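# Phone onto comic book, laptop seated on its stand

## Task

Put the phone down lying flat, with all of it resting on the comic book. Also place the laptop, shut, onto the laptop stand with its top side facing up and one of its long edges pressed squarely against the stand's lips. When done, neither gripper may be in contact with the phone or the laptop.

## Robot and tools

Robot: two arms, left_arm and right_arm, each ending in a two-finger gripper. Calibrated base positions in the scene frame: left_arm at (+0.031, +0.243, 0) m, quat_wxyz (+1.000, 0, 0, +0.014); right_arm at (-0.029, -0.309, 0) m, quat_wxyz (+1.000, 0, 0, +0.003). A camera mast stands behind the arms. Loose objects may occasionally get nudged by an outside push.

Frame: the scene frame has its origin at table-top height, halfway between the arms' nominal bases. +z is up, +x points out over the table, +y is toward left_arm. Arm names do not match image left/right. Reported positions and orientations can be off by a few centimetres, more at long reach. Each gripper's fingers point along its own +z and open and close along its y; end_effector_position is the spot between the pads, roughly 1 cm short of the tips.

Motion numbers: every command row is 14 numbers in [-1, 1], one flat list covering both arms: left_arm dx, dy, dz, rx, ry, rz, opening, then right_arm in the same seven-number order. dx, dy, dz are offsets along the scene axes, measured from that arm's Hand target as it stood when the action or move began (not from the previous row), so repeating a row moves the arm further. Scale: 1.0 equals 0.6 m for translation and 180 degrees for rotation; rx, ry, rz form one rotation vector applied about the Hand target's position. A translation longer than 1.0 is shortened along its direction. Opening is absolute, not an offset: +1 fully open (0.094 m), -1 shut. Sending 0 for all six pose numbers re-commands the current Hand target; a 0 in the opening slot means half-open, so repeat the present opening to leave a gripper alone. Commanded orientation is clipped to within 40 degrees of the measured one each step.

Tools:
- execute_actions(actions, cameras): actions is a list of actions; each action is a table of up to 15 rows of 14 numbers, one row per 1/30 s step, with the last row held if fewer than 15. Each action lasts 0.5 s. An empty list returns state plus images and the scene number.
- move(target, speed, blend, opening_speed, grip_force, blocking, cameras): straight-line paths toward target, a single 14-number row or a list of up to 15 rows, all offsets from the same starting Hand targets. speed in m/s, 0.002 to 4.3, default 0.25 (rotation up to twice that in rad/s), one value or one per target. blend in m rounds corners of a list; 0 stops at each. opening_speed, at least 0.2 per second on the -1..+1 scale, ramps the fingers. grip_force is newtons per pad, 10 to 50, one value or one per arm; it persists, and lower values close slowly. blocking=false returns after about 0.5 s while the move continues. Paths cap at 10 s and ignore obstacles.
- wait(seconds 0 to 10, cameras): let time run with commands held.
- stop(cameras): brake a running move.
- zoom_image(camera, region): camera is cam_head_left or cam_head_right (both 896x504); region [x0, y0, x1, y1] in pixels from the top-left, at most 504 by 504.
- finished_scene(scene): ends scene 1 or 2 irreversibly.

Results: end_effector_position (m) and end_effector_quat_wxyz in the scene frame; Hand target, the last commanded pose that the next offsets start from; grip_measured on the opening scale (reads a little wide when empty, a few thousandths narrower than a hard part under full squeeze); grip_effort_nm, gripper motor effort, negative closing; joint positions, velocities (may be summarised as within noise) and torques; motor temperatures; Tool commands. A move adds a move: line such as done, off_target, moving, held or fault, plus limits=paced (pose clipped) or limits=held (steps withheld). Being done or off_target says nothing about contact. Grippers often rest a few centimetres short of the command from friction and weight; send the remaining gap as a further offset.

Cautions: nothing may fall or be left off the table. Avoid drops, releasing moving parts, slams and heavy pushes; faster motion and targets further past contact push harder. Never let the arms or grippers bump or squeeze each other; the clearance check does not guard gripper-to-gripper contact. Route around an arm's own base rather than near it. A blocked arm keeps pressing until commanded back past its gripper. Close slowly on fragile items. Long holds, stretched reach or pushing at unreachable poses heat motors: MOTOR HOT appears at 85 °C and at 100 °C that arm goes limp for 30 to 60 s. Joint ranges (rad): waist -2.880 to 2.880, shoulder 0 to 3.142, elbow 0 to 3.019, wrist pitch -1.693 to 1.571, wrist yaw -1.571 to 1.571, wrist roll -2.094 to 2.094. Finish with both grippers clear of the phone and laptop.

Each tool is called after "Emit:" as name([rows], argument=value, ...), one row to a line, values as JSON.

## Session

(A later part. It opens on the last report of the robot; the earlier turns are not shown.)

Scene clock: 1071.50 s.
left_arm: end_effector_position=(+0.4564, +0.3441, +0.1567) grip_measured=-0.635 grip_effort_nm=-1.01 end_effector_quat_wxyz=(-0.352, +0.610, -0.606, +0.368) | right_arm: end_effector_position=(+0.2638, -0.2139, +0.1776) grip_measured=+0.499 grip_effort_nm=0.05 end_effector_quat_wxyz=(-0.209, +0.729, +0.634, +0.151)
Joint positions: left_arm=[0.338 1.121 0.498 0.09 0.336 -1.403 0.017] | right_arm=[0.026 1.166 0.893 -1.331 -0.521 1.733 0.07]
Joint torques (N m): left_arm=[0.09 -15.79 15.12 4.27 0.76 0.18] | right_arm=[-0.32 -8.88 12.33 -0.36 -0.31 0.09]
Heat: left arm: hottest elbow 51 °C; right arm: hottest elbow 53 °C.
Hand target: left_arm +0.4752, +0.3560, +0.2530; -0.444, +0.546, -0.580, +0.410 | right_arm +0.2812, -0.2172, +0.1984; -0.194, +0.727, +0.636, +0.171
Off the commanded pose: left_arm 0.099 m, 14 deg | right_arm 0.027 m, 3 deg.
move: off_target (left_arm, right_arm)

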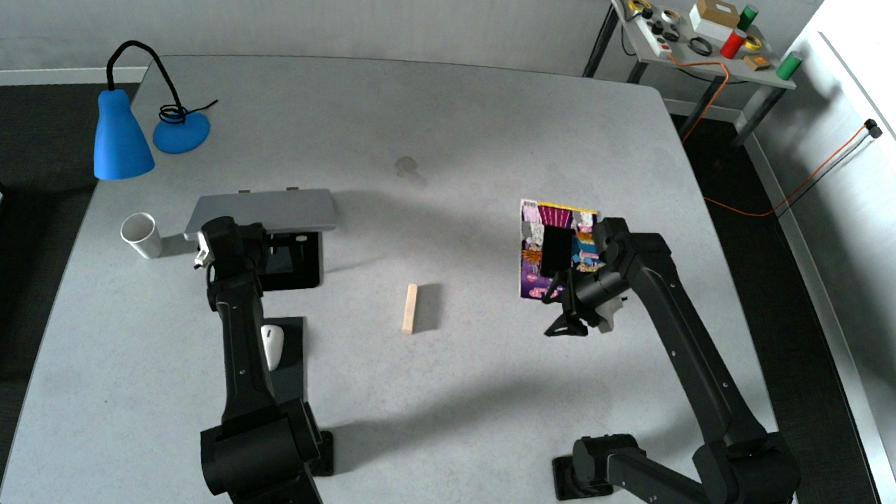

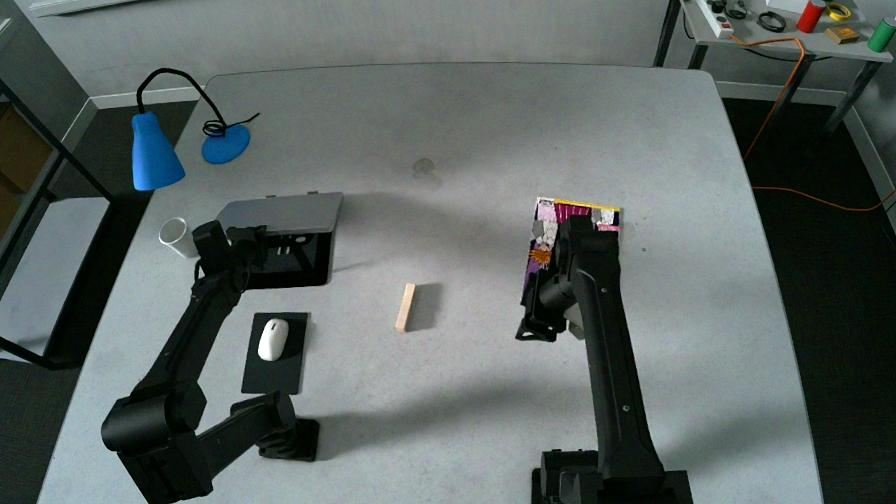

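Emit:
move(target=[0.003, 0.0, -0.04, 0, 0, 0, -0.8, 0, 0, 0, 0, 0, 0, 0.5], speed=0.08, cameras=["all"])

Emit:
zoom_image(camera="cam_head_left", region=[160, 160, 350, 250])

Emit:
zoom_image(camera="cam_head_right", region=[200, 160, 360, 265])

Scene clock: 1083.40 s.
left_arm: end_effector_position=(+0.4536, +0.3430, +0.1567) grip_measured=-0.635 grip_effort_nm=-1.00 end_effector_quat_wxyz=(-0.362, +0.603, -0.605, +0.373) | right_arm: end_effector_position=(+0.2638, -0.2139, +0.1776) grip_measured=+0.499 grip_effort_nm=0.05 end_effector_quat_wxyz=(-0.209, +0.729, +0.634, +0.151)
Joint positions: left_arm=[0.339 1.114 0.476 0.129 0.339 -1.4 0.017] | right_arm=[0.026 1.166 0.893 -1.331 -0.521 1.733 0.07]
Joint torques (N m): left_arm=[-0.26 -12.22 13.89 5.91 0.73 0.17] | right_arm=[-0.38 -8.82 12.3 -0.34 -0.31 0.1]
Heat: left arm: hottest elbow 50 °C; right arm: hottest elbow 53 °C.
Hand target: left_arm +0.4770, +0.3560, +0.2290; -0.444, +0.546, -0.580, +0.410 | right_arm +0.2812, -0.2172, +0.1984; -0.194, +0.727, +0.636, +0.171
Off the commanded pose: left_arm 0.077 m, 12 deg | right_arm 0.027 m, 3 deg.
move: off_target (left_arm, right_arm)

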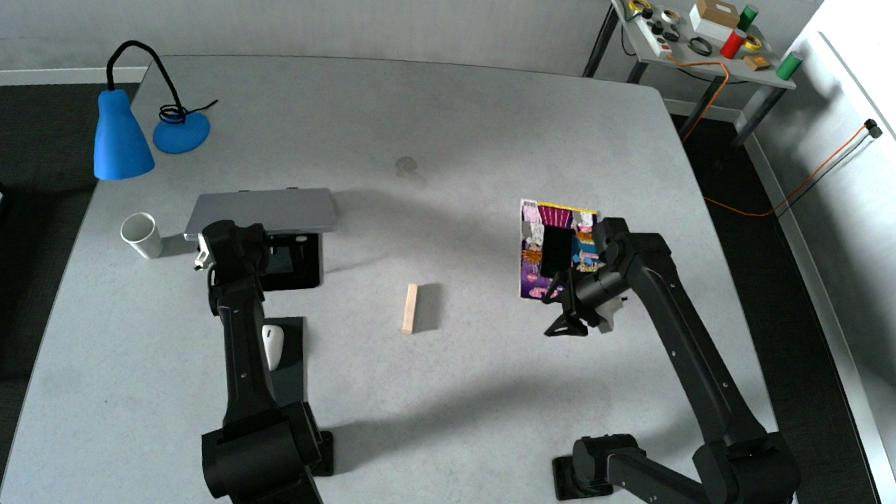

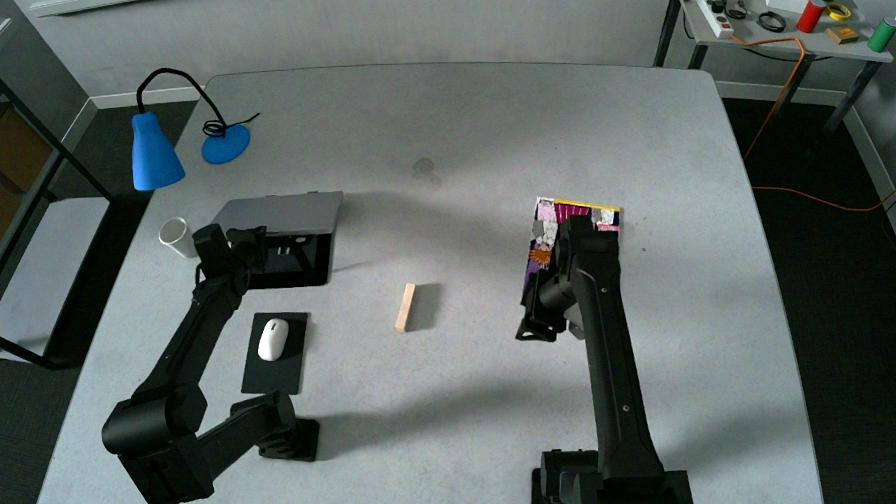

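Scaled by 2.653.

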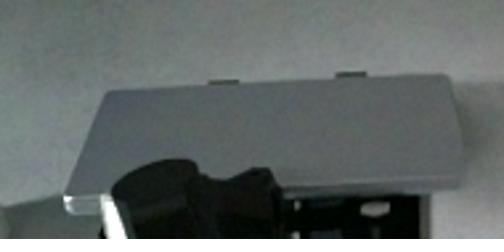

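Scaled by 3.150.

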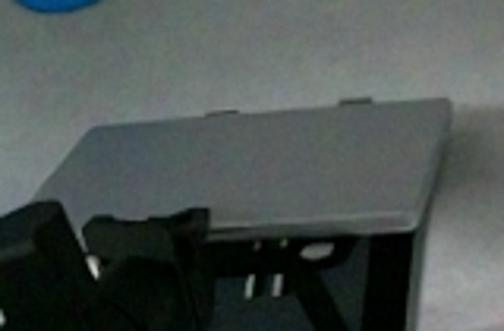

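Emit:
move([
  [0.0, 0.0, 0.06, 0, 0.028, 0, -0.8, 0, 0, 0, 0, 0, 0, 0.5],
  [0.0417, 0.003, 0.05, 0, 0.028, 0, -0.8, 0, 0, 0, 0, 0, 0, 0.5],
], speed=0.08, blend=[0.01, 0], cameras=["all"])

Emit:
zoom_image(camera="cam_head_left", region=[160, 160, 350, 250])

Emit:
zoom_image(camera="cam_head_right", region=[200, 160, 360, 265])

Scene clock: 1110.53 s.
left_arm: end_effector_position=(+0.4425, +0.3415, +0.1586) grip_measured=-0.635 grip_effort_nm=-1.01 end_effector_quat_wxyz=(-0.328, +0.630, -0.610, +0.351) | right_arm: end_effector_position=(+0.2638, -0.2139, +0.1776) grip_measured=+0.499 grip_effort_nm=0.05 end_effector_quat_wxyz=(-0.209, +0.729, +0.634, +0.151)
Joint positions: left_arm=[0.338 1.065 0.512 -0.05 0.322 -1.405 0.017] | right_arm=[0.026 1.166 0.893 -1.331 -0.521 1.733 0.07]
Joint torques (N m): left_arm=[-2.32 -9.88 23.43 3.1 -0.02 0.38] | right_arm=[-0.44 -8.88 12.34 -0.31 -0.31 0.09]
Heat: left arm: hottest elbow 51 °C; right arm: hottest elbow 53 °C.
Hand target: left_arm +0.5019, +0.3578, +0.2589; -0.418, +0.564, -0.599, +0.386 | right_arm +0.2812, -0.2172, +0.1984; -0.194, +0.727, +0.636, +0.171
Off the commanded pose: left_arm 0.118 m, 13 deg | right_arm 0.027 m, 3 deg.
move: off_target (left_arm, right_arm)

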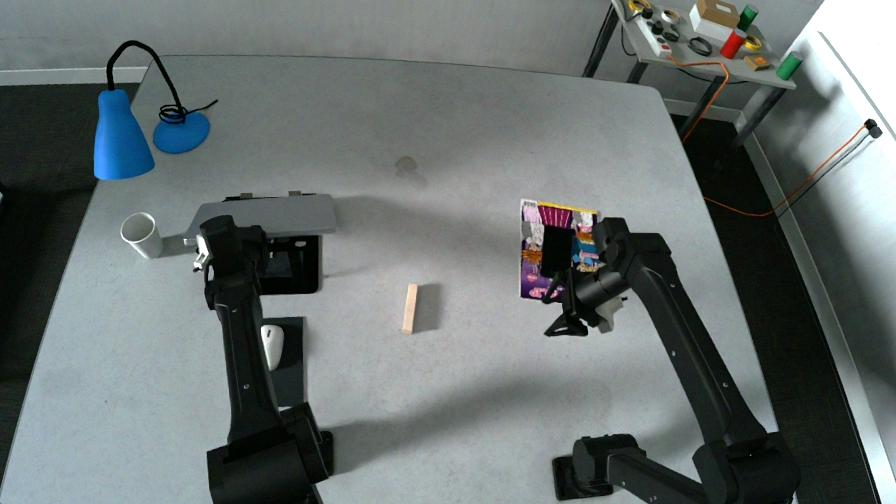

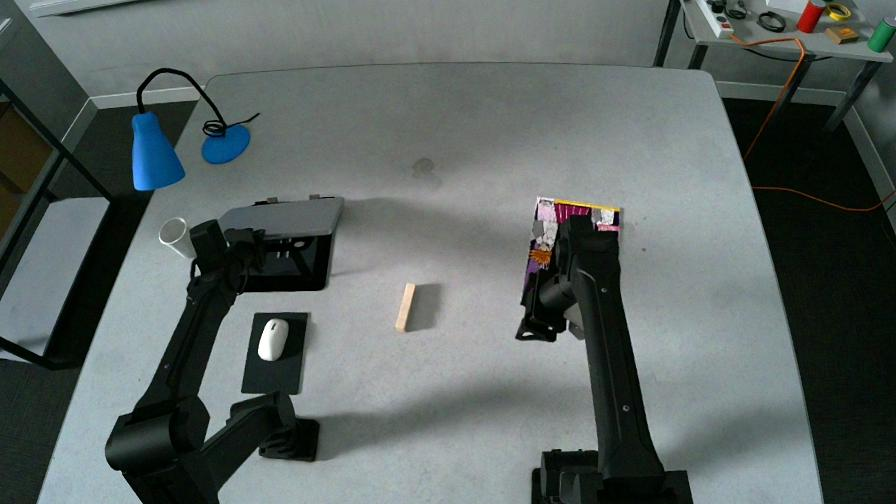

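Scaled by 2.653.

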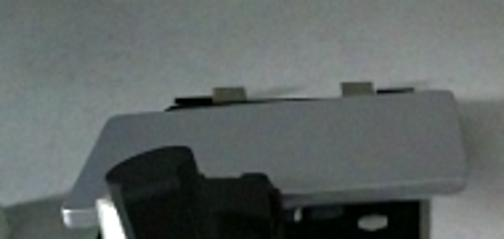

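Scaled by 3.150.

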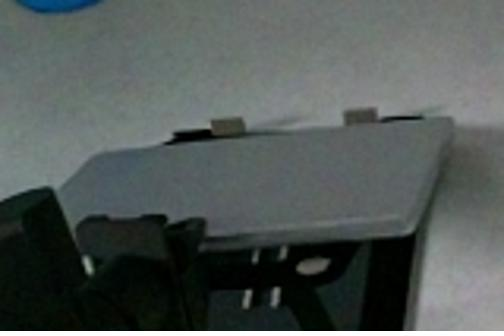

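Emit:
move(target=[0.0067, 0.0, -0.04, 0, 0.008, 0, -0.8, 0, 0, 0, 0, 0, 0, 0.5], speed=0.08, cameras=["all"])

Emit:
zoom_image(camera="cam_head_left", region=[160, 160, 350, 250])

Emit:
zoom_image(camera="cam_head_right", region=[200, 160, 360, 265])

Scene clock: 1127.30 s.
left_arm: end_effector_position=(+0.4506, +0.3433, +0.1515) grip_measured=-0.635 grip_effort_nm=-1.01 end_effector_quat_wxyz=(-0.327, +0.630, -0.612, +0.349) | right_arm: end_effector_position=(+0.2638, -0.2139, +0.1776) grip_measured=+0.499 grip_effort_nm=0.05 end_effector_quat_wxyz=(-0.209, +0.729, +0.634, +0.151)
Joint positions: left_arm=[0.333 1.108 0.521 -0.019 0.317 -1.405 0.017] | right_arm=[0.026 1.166 0.893 -1.331 -0.521 1.733 0.07]
Joint torques (N m): left_arm=[-2.84 -8.76 21.29 3.79 -0.18 0.41] | right_arm=[-0.38 -8.94 12.3 -0.32 -0.31 0.1]
Motor temperatures (°C): left_arm=[22 27 55 25 30 25 30] | right_arm=[26 34 53 25 25 23 25]
Heat: left arm: hottest elbow 55 °C; right arm: hottest elbow 53 °C.
Hand target: left_arm +0.5060, +0.3577, +0.2349; -0.410, +0.569, -0.604, +0.379 | right_arm +0.2812, -0.2172, +0.1984; -0.194, +0.727, +0.636, +0.171
Off the commanded pose: left_arm 0.101 m, 12 deg | right_arm 0.027 m, 3 deg.
move: off_target (left_arm, right_arm)

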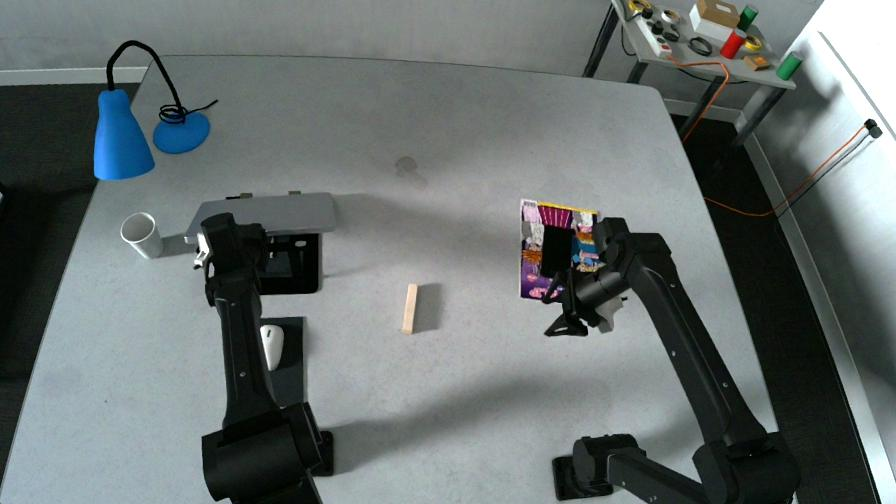

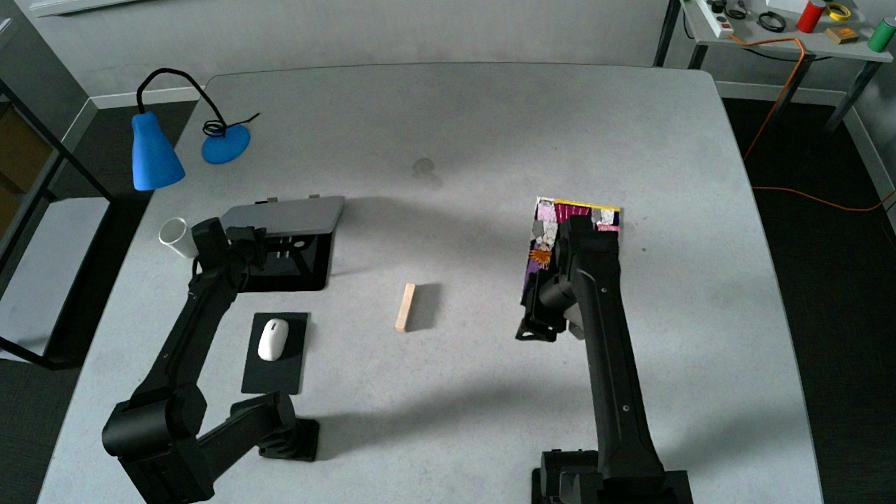

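Scaled by 2.653.

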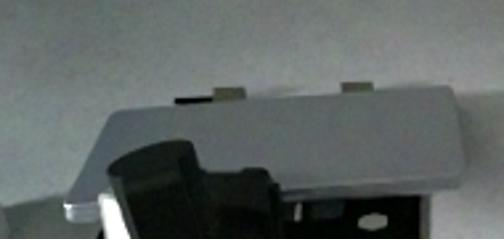

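Scaled by 3.150.

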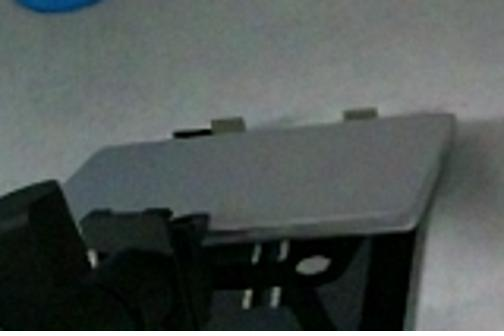

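Emit:
zoom_image(camera="cam_head_left", region=[180, 175, 280, 250])

Emit:
zoom_image(camera="cam_head_left", region=[250, 175, 350, 250])

Emit:
zoom_image(camera="cam_head_left", region=[180, 220, 340, 310])

Scaled by 5.040.

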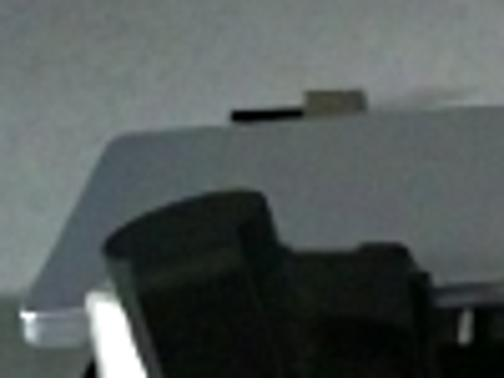

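Scaled by 5.040.

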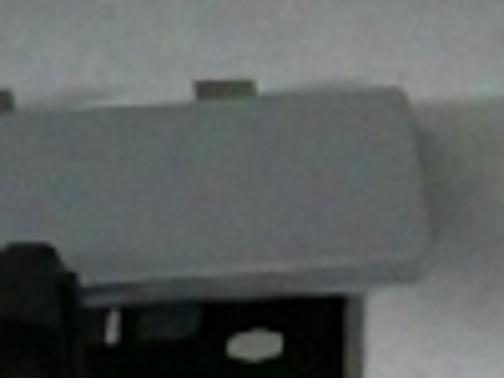

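Scaled by 3.150.

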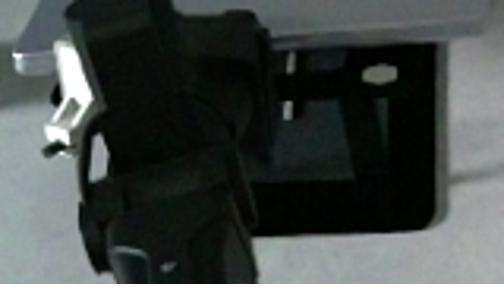

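Emit:
move(target=[0.025, 0.003, -0.027, 0, 0, -0.0139, -0.8, 0, 0, 0, 0, 0, 0, 0.5], speed=0.08, cameras=["all"])

Emit:
zoom_image(camera="cam_head_left", region=[180, 175, 280, 250])

Emit:
zoom_image(camera="cam_head_left", region=[250, 175, 350, 250])

Scene clock: 1139.93 s.
left_arm: end_effector_position=(+0.4706, +0.3447, +0.1441) grip_measured=-0.635 grip_effort_nm=-1.01 end_effector_quat_wxyz=(-0.324, +0.614, -0.624, +0.358) | right_arm: end_effector_position=(+0.2638, -0.2139, +0.1776) grip_measured=+0.499 grip_effort_nm=0.05 end_effector_quat_wxyz=(-0.209, +0.729, +0.634, +0.151)
Joint positions: left_arm=[0.333 1.195 0.554 0.036 0.352 -1.379 0.017] | right_arm=[0.026 1.166 0.893 -1.331 -0.521 1.733 0.07]
Joint torques (N m): left_arm=[-1.38 -9.93 19.56 4.27 0.33 0.36] | right_arm=[-0.38 -9 12.31 -0.34 -0.31 0.09]
Motor temperatures (°C): left_arm=[22 26 58 25 30 25 30] | right_arm=[26 34 53 25 25 23 25]
Heat: left arm: hottest elbow 58 °C; right arm: hottest elbow 53 °C.
Hand target: left_arm +0.5210, +0.3596, +0.2188; -0.402, +0.555, -0.616, +0.388 | right_arm +0.2812, -0.2172, +0.1984; -0.194, +0.727, +0.636, +0.171
Off the commanded pose: left_arm 0.091 m, 12 deg | right_arm 0.027 m, 3 deg.
move: off_target (left_arm, right_arm)

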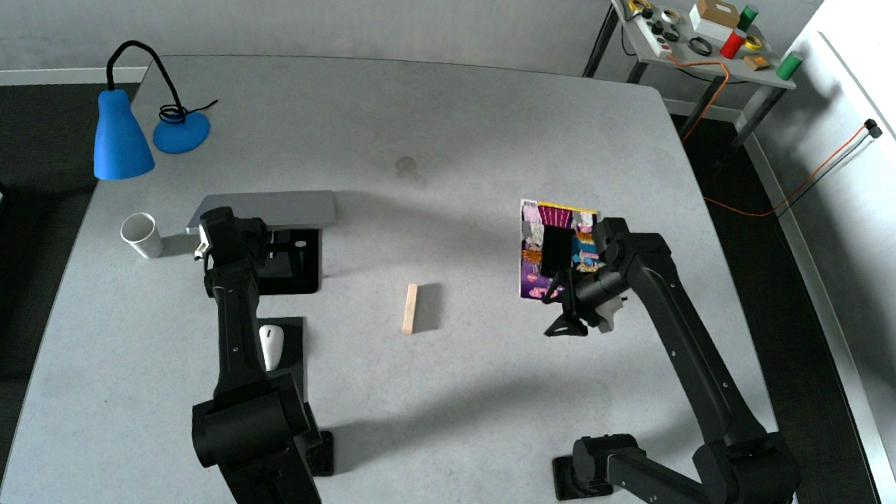

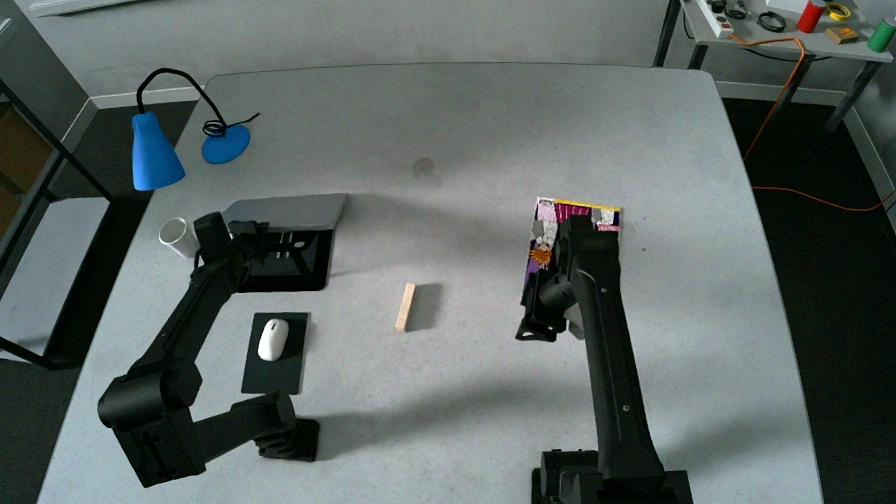

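Scaled by 5.040.

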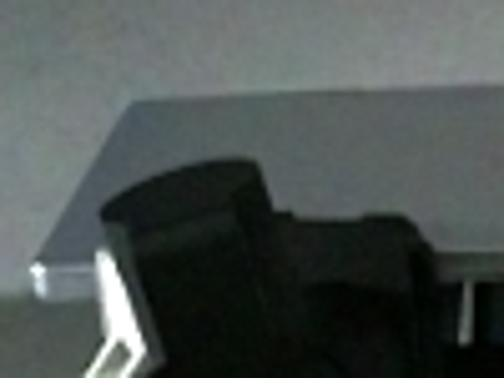

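Scaled by 5.040.

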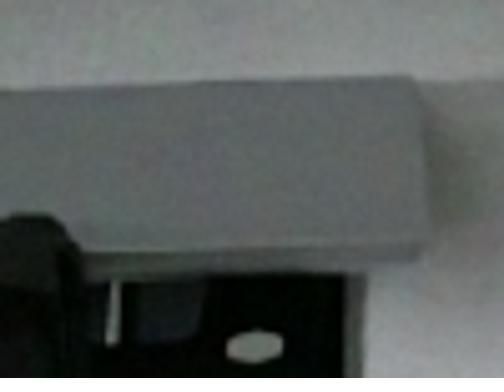

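Emit:
move(target=[-0.033, 0.0, -0.0367, 0, -0.0167, 0.0, -0.8, 0, 0, 0, 0, 0, 0, 0.5], speed=0.08, cameras=["all"])

Emit:
zoom_image(camera="cam_head_left", region=[180, 175, 280, 250])

Emit:
zoom_image(camera="cam_head_left", region=[250, 175, 350, 250])

Scene clock: 1150.77 s.
left_arm: end_effector_position=(+0.4773, +0.3456, +0.1483) grip_measured=-0.635 grip_effort_nm=-1.01 end_effector_quat_wxyz=(-0.348, +0.593, -0.619, +0.379) | right_arm: end_effector_position=(+0.2638, -0.2139, +0.1776) grip_measured=+0.499 grip_effort_nm=0.05 end_effector_quat_wxyz=(-0.209, +0.729, +0.634, +0.151)
Joint positions: left_arm=[0.34 1.218 0.532 0.156 0.379 -1.379 0.017] | right_arm=[0.026 1.166 0.893 -1.331 -0.521 1.733 0.07]
Joint torques (N m): left_arm=[-0.5 -10.05 12.66 5.71 0.35 0.33] | right_arm=[-0.26 -8.94 12.3 -0.32 -0.31 0.09]
Motor temperatures (°C): left_arm=[22 26 58 25 29 25 30] | right_arm=[26 34 53 25 24 23 25]
Heat: left arm: hottest elbow 58 °C; right arm: hottest elbow 53 °C.
Hand target: left_arm +0.5013, +0.3595, +0.1968; -0.418, +0.545, -0.606, +0.402 | right_arm +0.2812, -0.2172, +0.1984; -0.194, +0.727, +0.636, +0.171
Off the commanded pose: left_arm 0.056 m, 10 deg | right_arm 0.027 m, 3 deg.
move: off_target (left_arm, right_arm)

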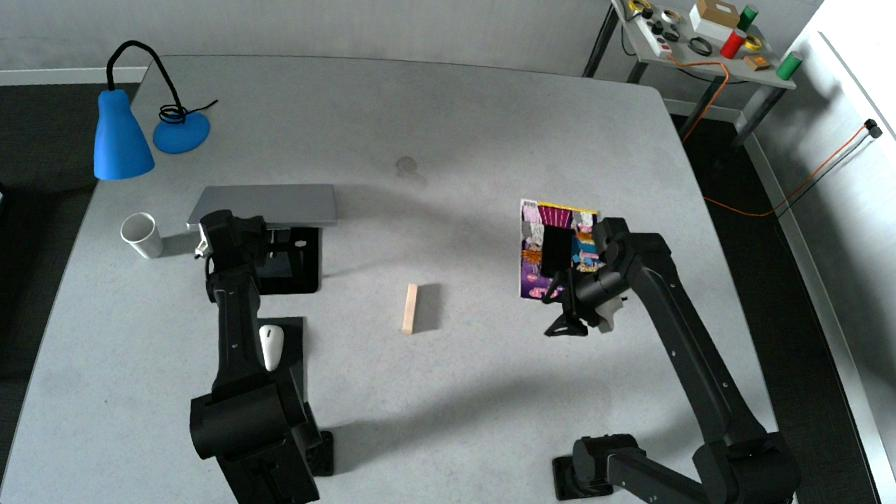

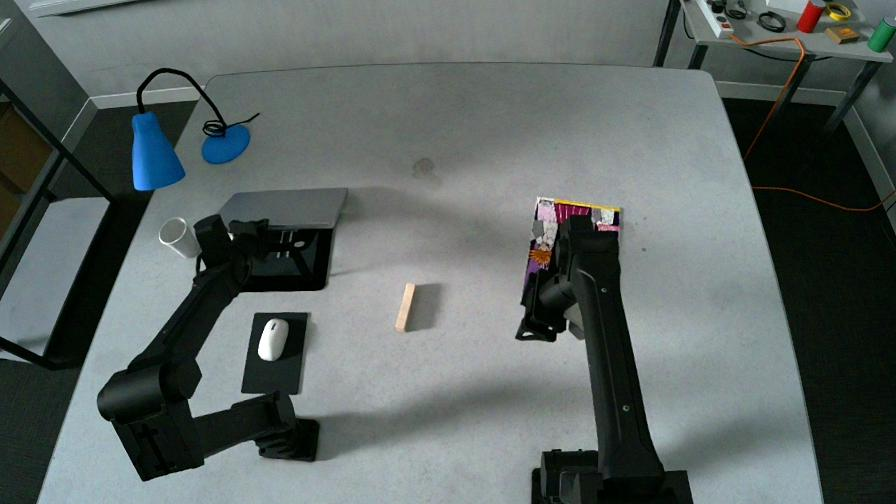

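Scaled by 5.040.

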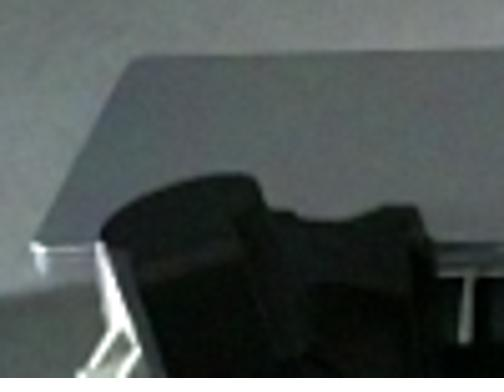

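Scaled by 5.040.

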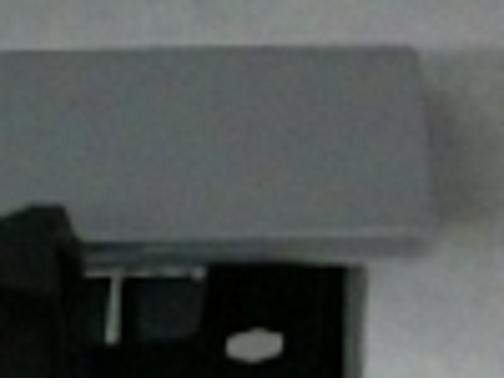

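Emit:
move([
  [-0.0417, 0, 0.05, 0, 0, 0, -0.8, 0, 0, 0, 0, 0, 0, 0.5],
  [-0.0417, 0, 0.08, 0, 0.0389, 0, -0.8, 0, 0, 0, 0, 0, 0, 0.5],
], speed=0.08, blend=[0, 0], cameras=["all"])

Emit:
zoom_image(camera="cam_head_left", region=[180, 175, 280, 250])

Emit:
zoom_image(camera="cam_head_left", region=[250, 175, 350, 250])

Scene clock: 1181.50 s.
left_arm: end_effector_position=(+0.4394, +0.3412, +0.1539) grip_measured=-0.635 grip_effort_nm=-1.01 end_effector_quat_wxyz=(-0.298, +0.622, -0.638, +0.343) | right_arm: end_effector_position=(+0.2638, -0.2139, +0.1776) grip_measured=+0.499 grip_effort_nm=0.05 end_effector_quat_wxyz=(-0.209, +0.729, +0.634, +0.151)
Joint positions: left_arm=[0.362 1.08 0.548 -0.152 0.379 -1.335 0.017] | right_arm=[0.026 1.166 0.893 -1.331 -0.521 1.733 0.07]
Joint torques (N m): left_arm=[-0.67 -12.92 20.97 1.89 0.33 0.4] | right_arm=[-0.38 -8.88 12.3 -0.35 -0.3 0.1]
Motor temperatures (°C): left_arm=[22 26 53 26 29 24 31] | right_arm=[26 34 54 25 24 23 25]
Heat: left arm: hottest elbow 53 °C; right arm: hottest elbow 54 °C.
Hand target: left_arm +0.4762, +0.3597, +0.2446; -0.380, +0.569, -0.630, +0.368 | right_arm +0.2812, -0.2172, +0.1984; -0.194, +0.727, +0.636, +0.171
Off the commanded pose: left_arm 0.100 m, 12 deg | right_arm 0.027 m, 3 deg.
move: off_target (left_arm, right_arm)

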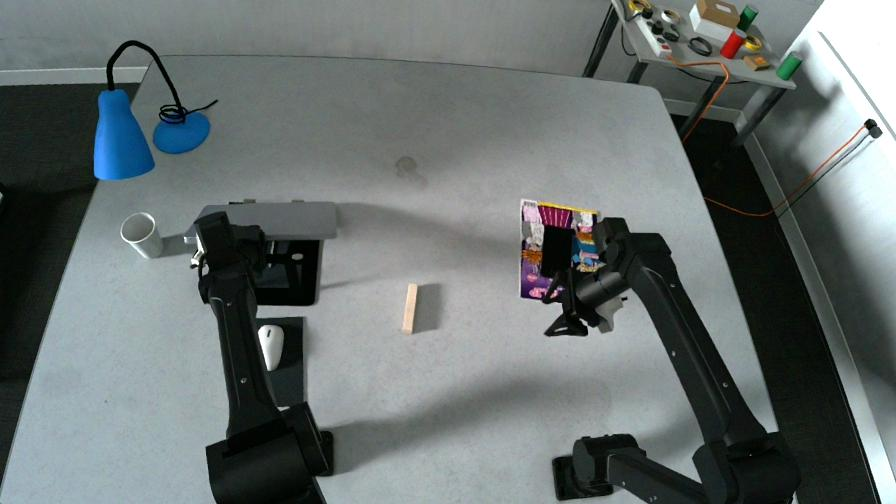

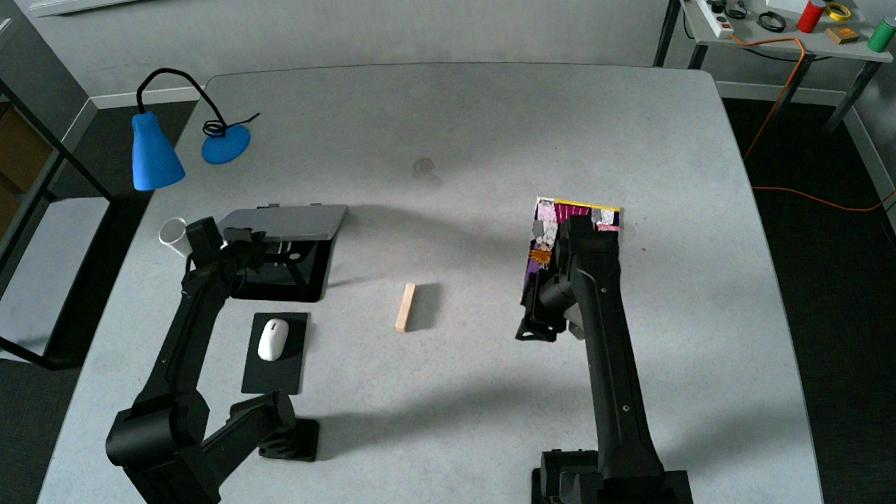

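Scaled by 5.040.

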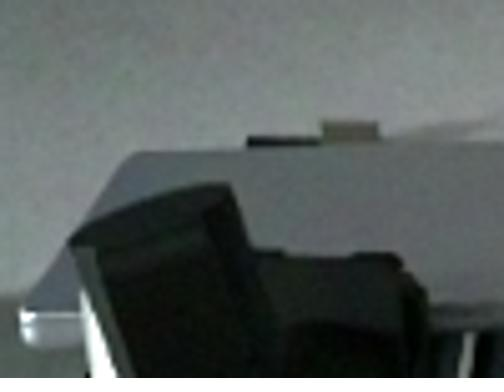

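Scaled by 5.040.

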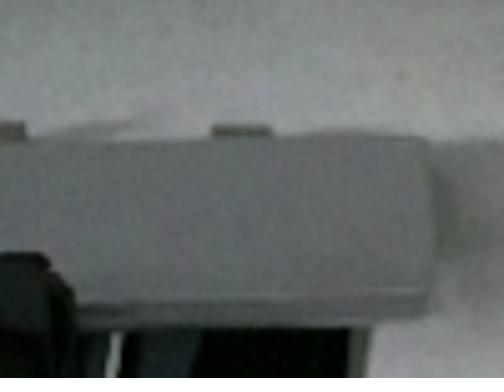

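Emit:
move(target=[0.0233, 0.003, -0.055, 0, 0.003, -0.0194, -0.8, 0, 0, 0, 0, 0, 0, 0.5], speed=0.08, cameras=["all"])

Emit:
zoom_image(camera="cam_head_left", region=[180, 180, 280, 255])

Emit:
zoom_image(camera="cam_head_left", region=[250, 180, 350, 255])

Scene clock: 1194.63 s.
left_arm: end_effector_position=(+0.4469, +0.3434, +0.1448) grip_measured=-0.635 grip_effort_nm=-1.01 end_effector_quat_wxyz=(+0.294, -0.606, +0.647, -0.357) | right_arm: end_effector_position=(+0.2638, -0.2139, +0.1776) grip_measured=+0.499 grip_effort_nm=0.05 end_effector_quat_wxyz=(-0.209, +0.729, +0.634, +0.151)
Joint positions: left_arm=[0.382 1.136 0.549 -0.096 0.436 -1.305 0.017] | right_arm=[0.026 1.166 0.893 -1.331 -0.521 1.733 0.07]
Joint torques (N m): left_arm=[-1.03 -7.71 19.36 2.93 0.62 0.56] | right_arm=[-0.32 -8.94 12.3 -0.34 -0.31 0.1]
Motor temperatures (°C): left_arm=[22 26 56 25 29 24 31] | right_arm=[26 34 54 25 24 23 25]
Heat: left arm: hottest elbow 56 °C; right arm: hottest elbow 54 °C.
Hand target: left_arm +0.4902, +0.3613, +0.2119; -0.366, +0.551, -0.649, +0.377 | right_arm +0.2812, -0.2172, +0.1984; -0.194, +0.727, +0.636, +0.171
Off the commanded pose: left_arm 0.082 m, 11 deg | right_arm 0.027 m, 3 deg.
move: off_target (left_arm, right_arm)

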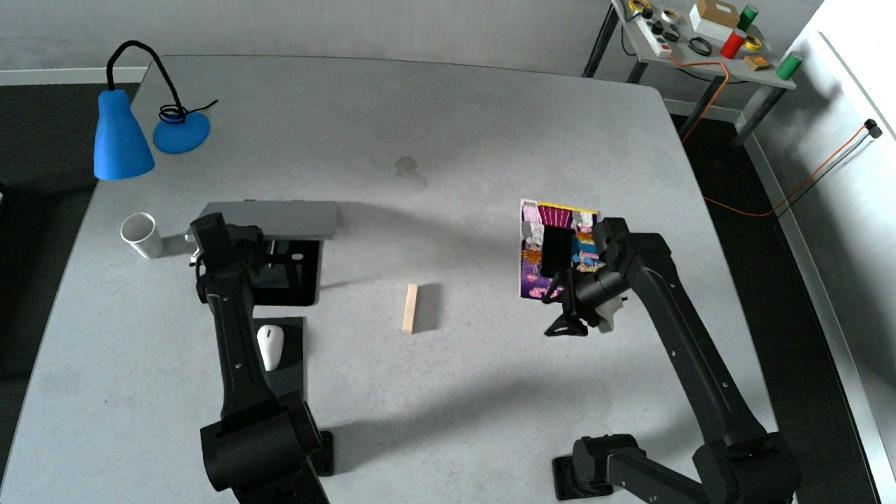

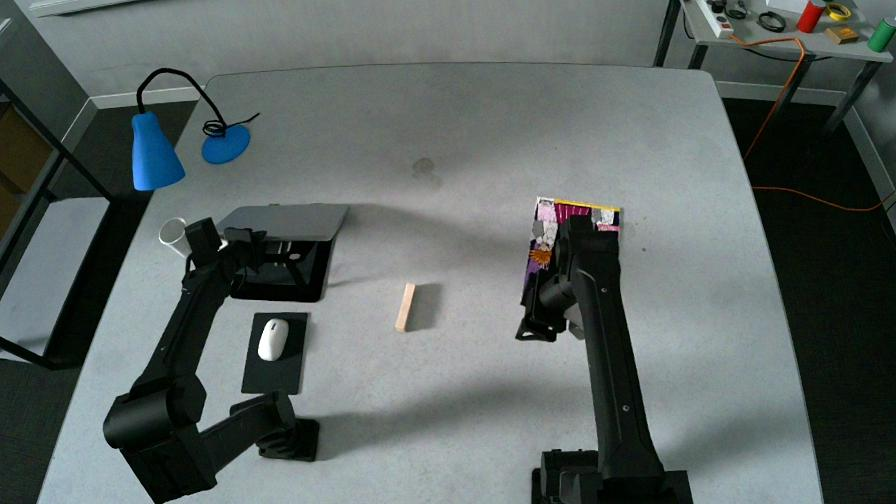

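Scaled by 5.040.

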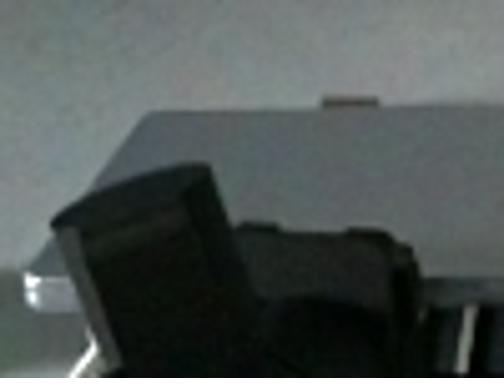

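Scaled by 5.040.

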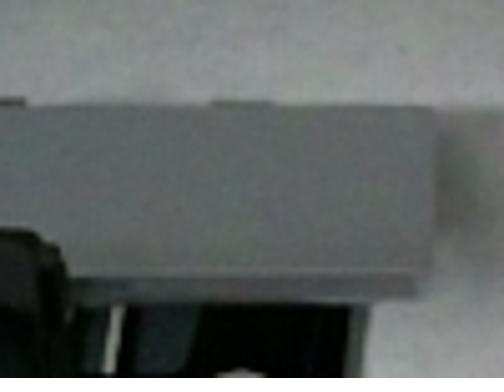

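Emit:
move(target=[0.0183, 0.002, -0.02, 0, 0.0, -0.0125, -0.8, 0, 0, 0, 0, 0, 0, 0.5], speed=0.08, cameras=["all"])

Emit:
zoom_image(camera="cam_head_left", region=[180, 180, 280, 255])

Emit:
zoom_image(camera="cam_head_left", region=[250, 180, 350, 255])

Emit:
zoom_image(camera="cam_head_right", region=[210, 180, 370, 310])

Scene clock: 1200.90 s.
left_arm: end_effector_position=(+0.4534, +0.3438, +0.1393) grip_measured=-0.635 grip_effort_nm=-1.01 end_effector_quat_wxyz=(+0.287, -0.598, +0.652, -0.367) | right_arm: end_effector_position=(+0.2638, -0.2139, +0.1776) grip_measured=+0.499 grip_effort_nm=0.05 end_effector_quat_wxyz=(-0.209, +0.729, +0.634, +0.151)
Joint positions: left_arm=[0.39 1.177 0.558 -0.069 0.472 -1.291 0.017] | right_arm=[0.026 1.166 0.893 -1.331 -0.521 1.733 0.07]
Joint torques (N m): left_arm=[-0.85 -8.35 19.71 3.58 0.64 0.63] | right_arm=[-0.38 -8.94 12.3 -0.35 -0.31 0.09]
Motor temperatures (°C): left_arm=[22 26 56 25 29 25 31] | right_arm=[26 34 54 25 24 23 25]
Heat: left arm: hottest elbow 56 °C; right arm: hottest elbow 54 °C.
Hand target: left_arm +0.5012, +0.3626, +0.1998; +0.358, -0.538, +0.659, -0.384 | right_arm +0.2812, -0.2172, +0.1984; -0.194, +0.727, +0.636, +0.171
Off the commanded pose: left_arm 0.079 m, 11 deg | right_arm 0.027 m, 3 deg.
move: off_target (left_arm, right_arm)

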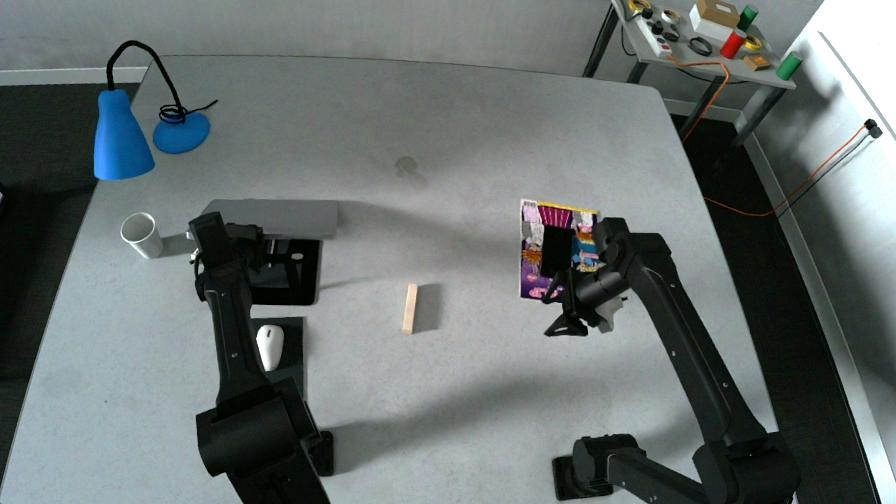

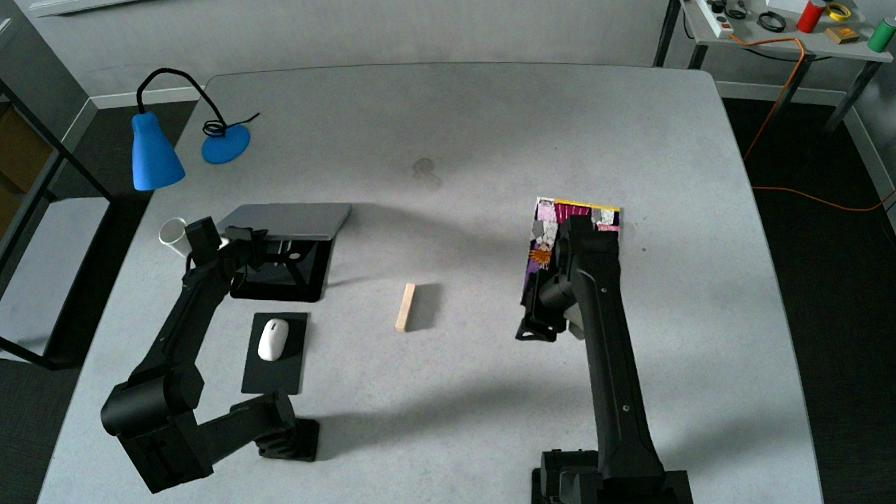

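Scaled by 5.040.

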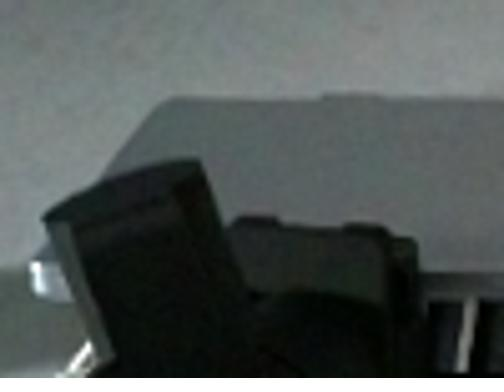

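Scaled by 5.040.

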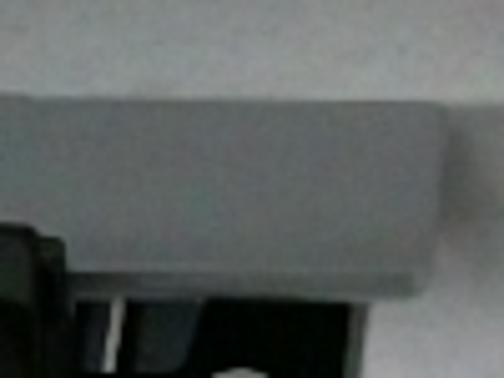

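Scaled by 3.150.

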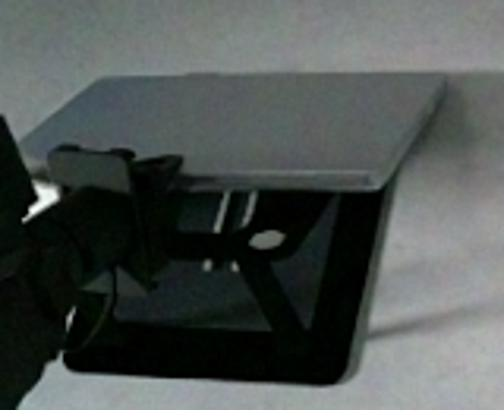

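Emit:
move(target=[-0.0333, 0.0, -0.045, 0, 0.0, 0.0, -0.8, 0, 0, 0, 0, 0, 0, 0.5], speed=0.08, cameras=["all"])

Emit:
zoom_image(camera="cam_head_left", region=[180, 180, 350, 310])

Emit:
zoom_image(camera="cam_head_right", region=[210, 180, 370, 310])

Scene clock: 1216.47 s.
left_arm: end_effector_position=(+0.4577, +0.3481, +0.1405) grip_measured=-0.635 grip_effort_nm=-1.01 end_effector_quat_wxyz=(+0.297, -0.586, +0.654, -0.376) | right_arm: end_effector_position=(+0.2638, -0.2139, +0.1776) grip_measured=+0.499 grip_effort_nm=0.05 end_effector_quat_wxyz=(-0.209, +0.729, +0.634, +0.151)
Joint positions: left_arm=[0.405 1.195 0.558 -0.027 0.499 -1.275 0.017] | right_arm=[0.026 1.166 0.893 -1.331 -0.521 1.733 0.07]
Joint torques (N m): left_arm=[-0.15 -7.94 13 4.85 0.42 0.65] | right_arm=[-0.38 -8.94 12.33 -0.35 -0.31 0.1]
Motor temperatures (°C): left_arm=[22 26 55 25 29 25 31] | right_arm=[26 34 54 25 24 23 25]
Heat: left arm: hottest elbow 55 °C; right arm: hottest elbow 54 °C.
Hand target: left_arm +0.4812, +0.3627, +0.1728; +0.358, -0.538, +0.659, -0.384 | right_arm +0.2812, -0.2172, +0.1984; -0.194, +0.727, +0.636, +0.171
Off the commanded pose: left_arm 0.042 m, 9 deg | right_arm 0.027 m, 3 deg.
move: off_target (left_arm, right_arm)

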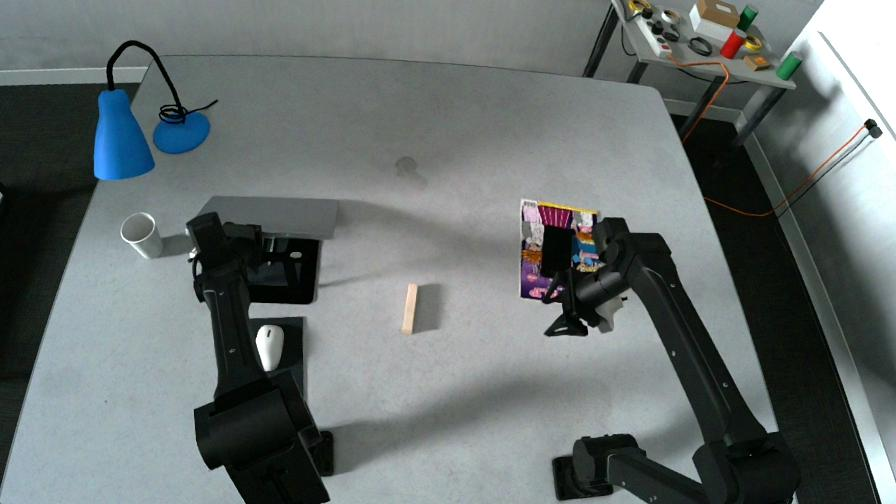

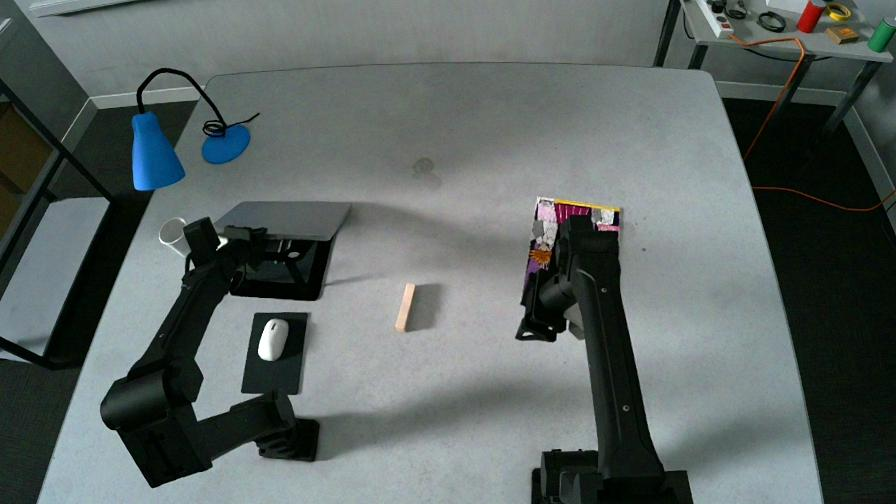

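Scaled by 2.965.

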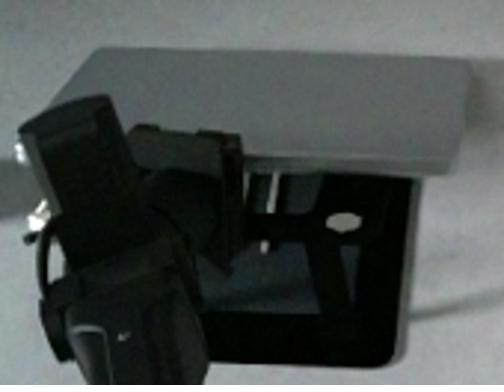

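Scaled by 3.150.

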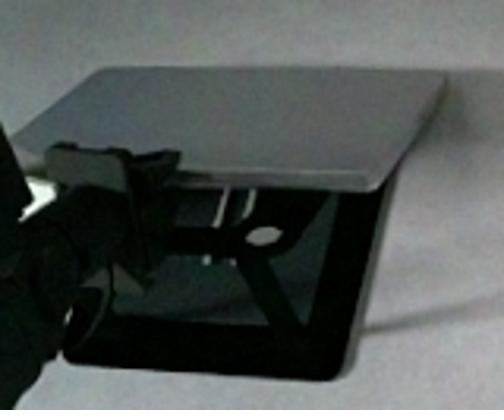

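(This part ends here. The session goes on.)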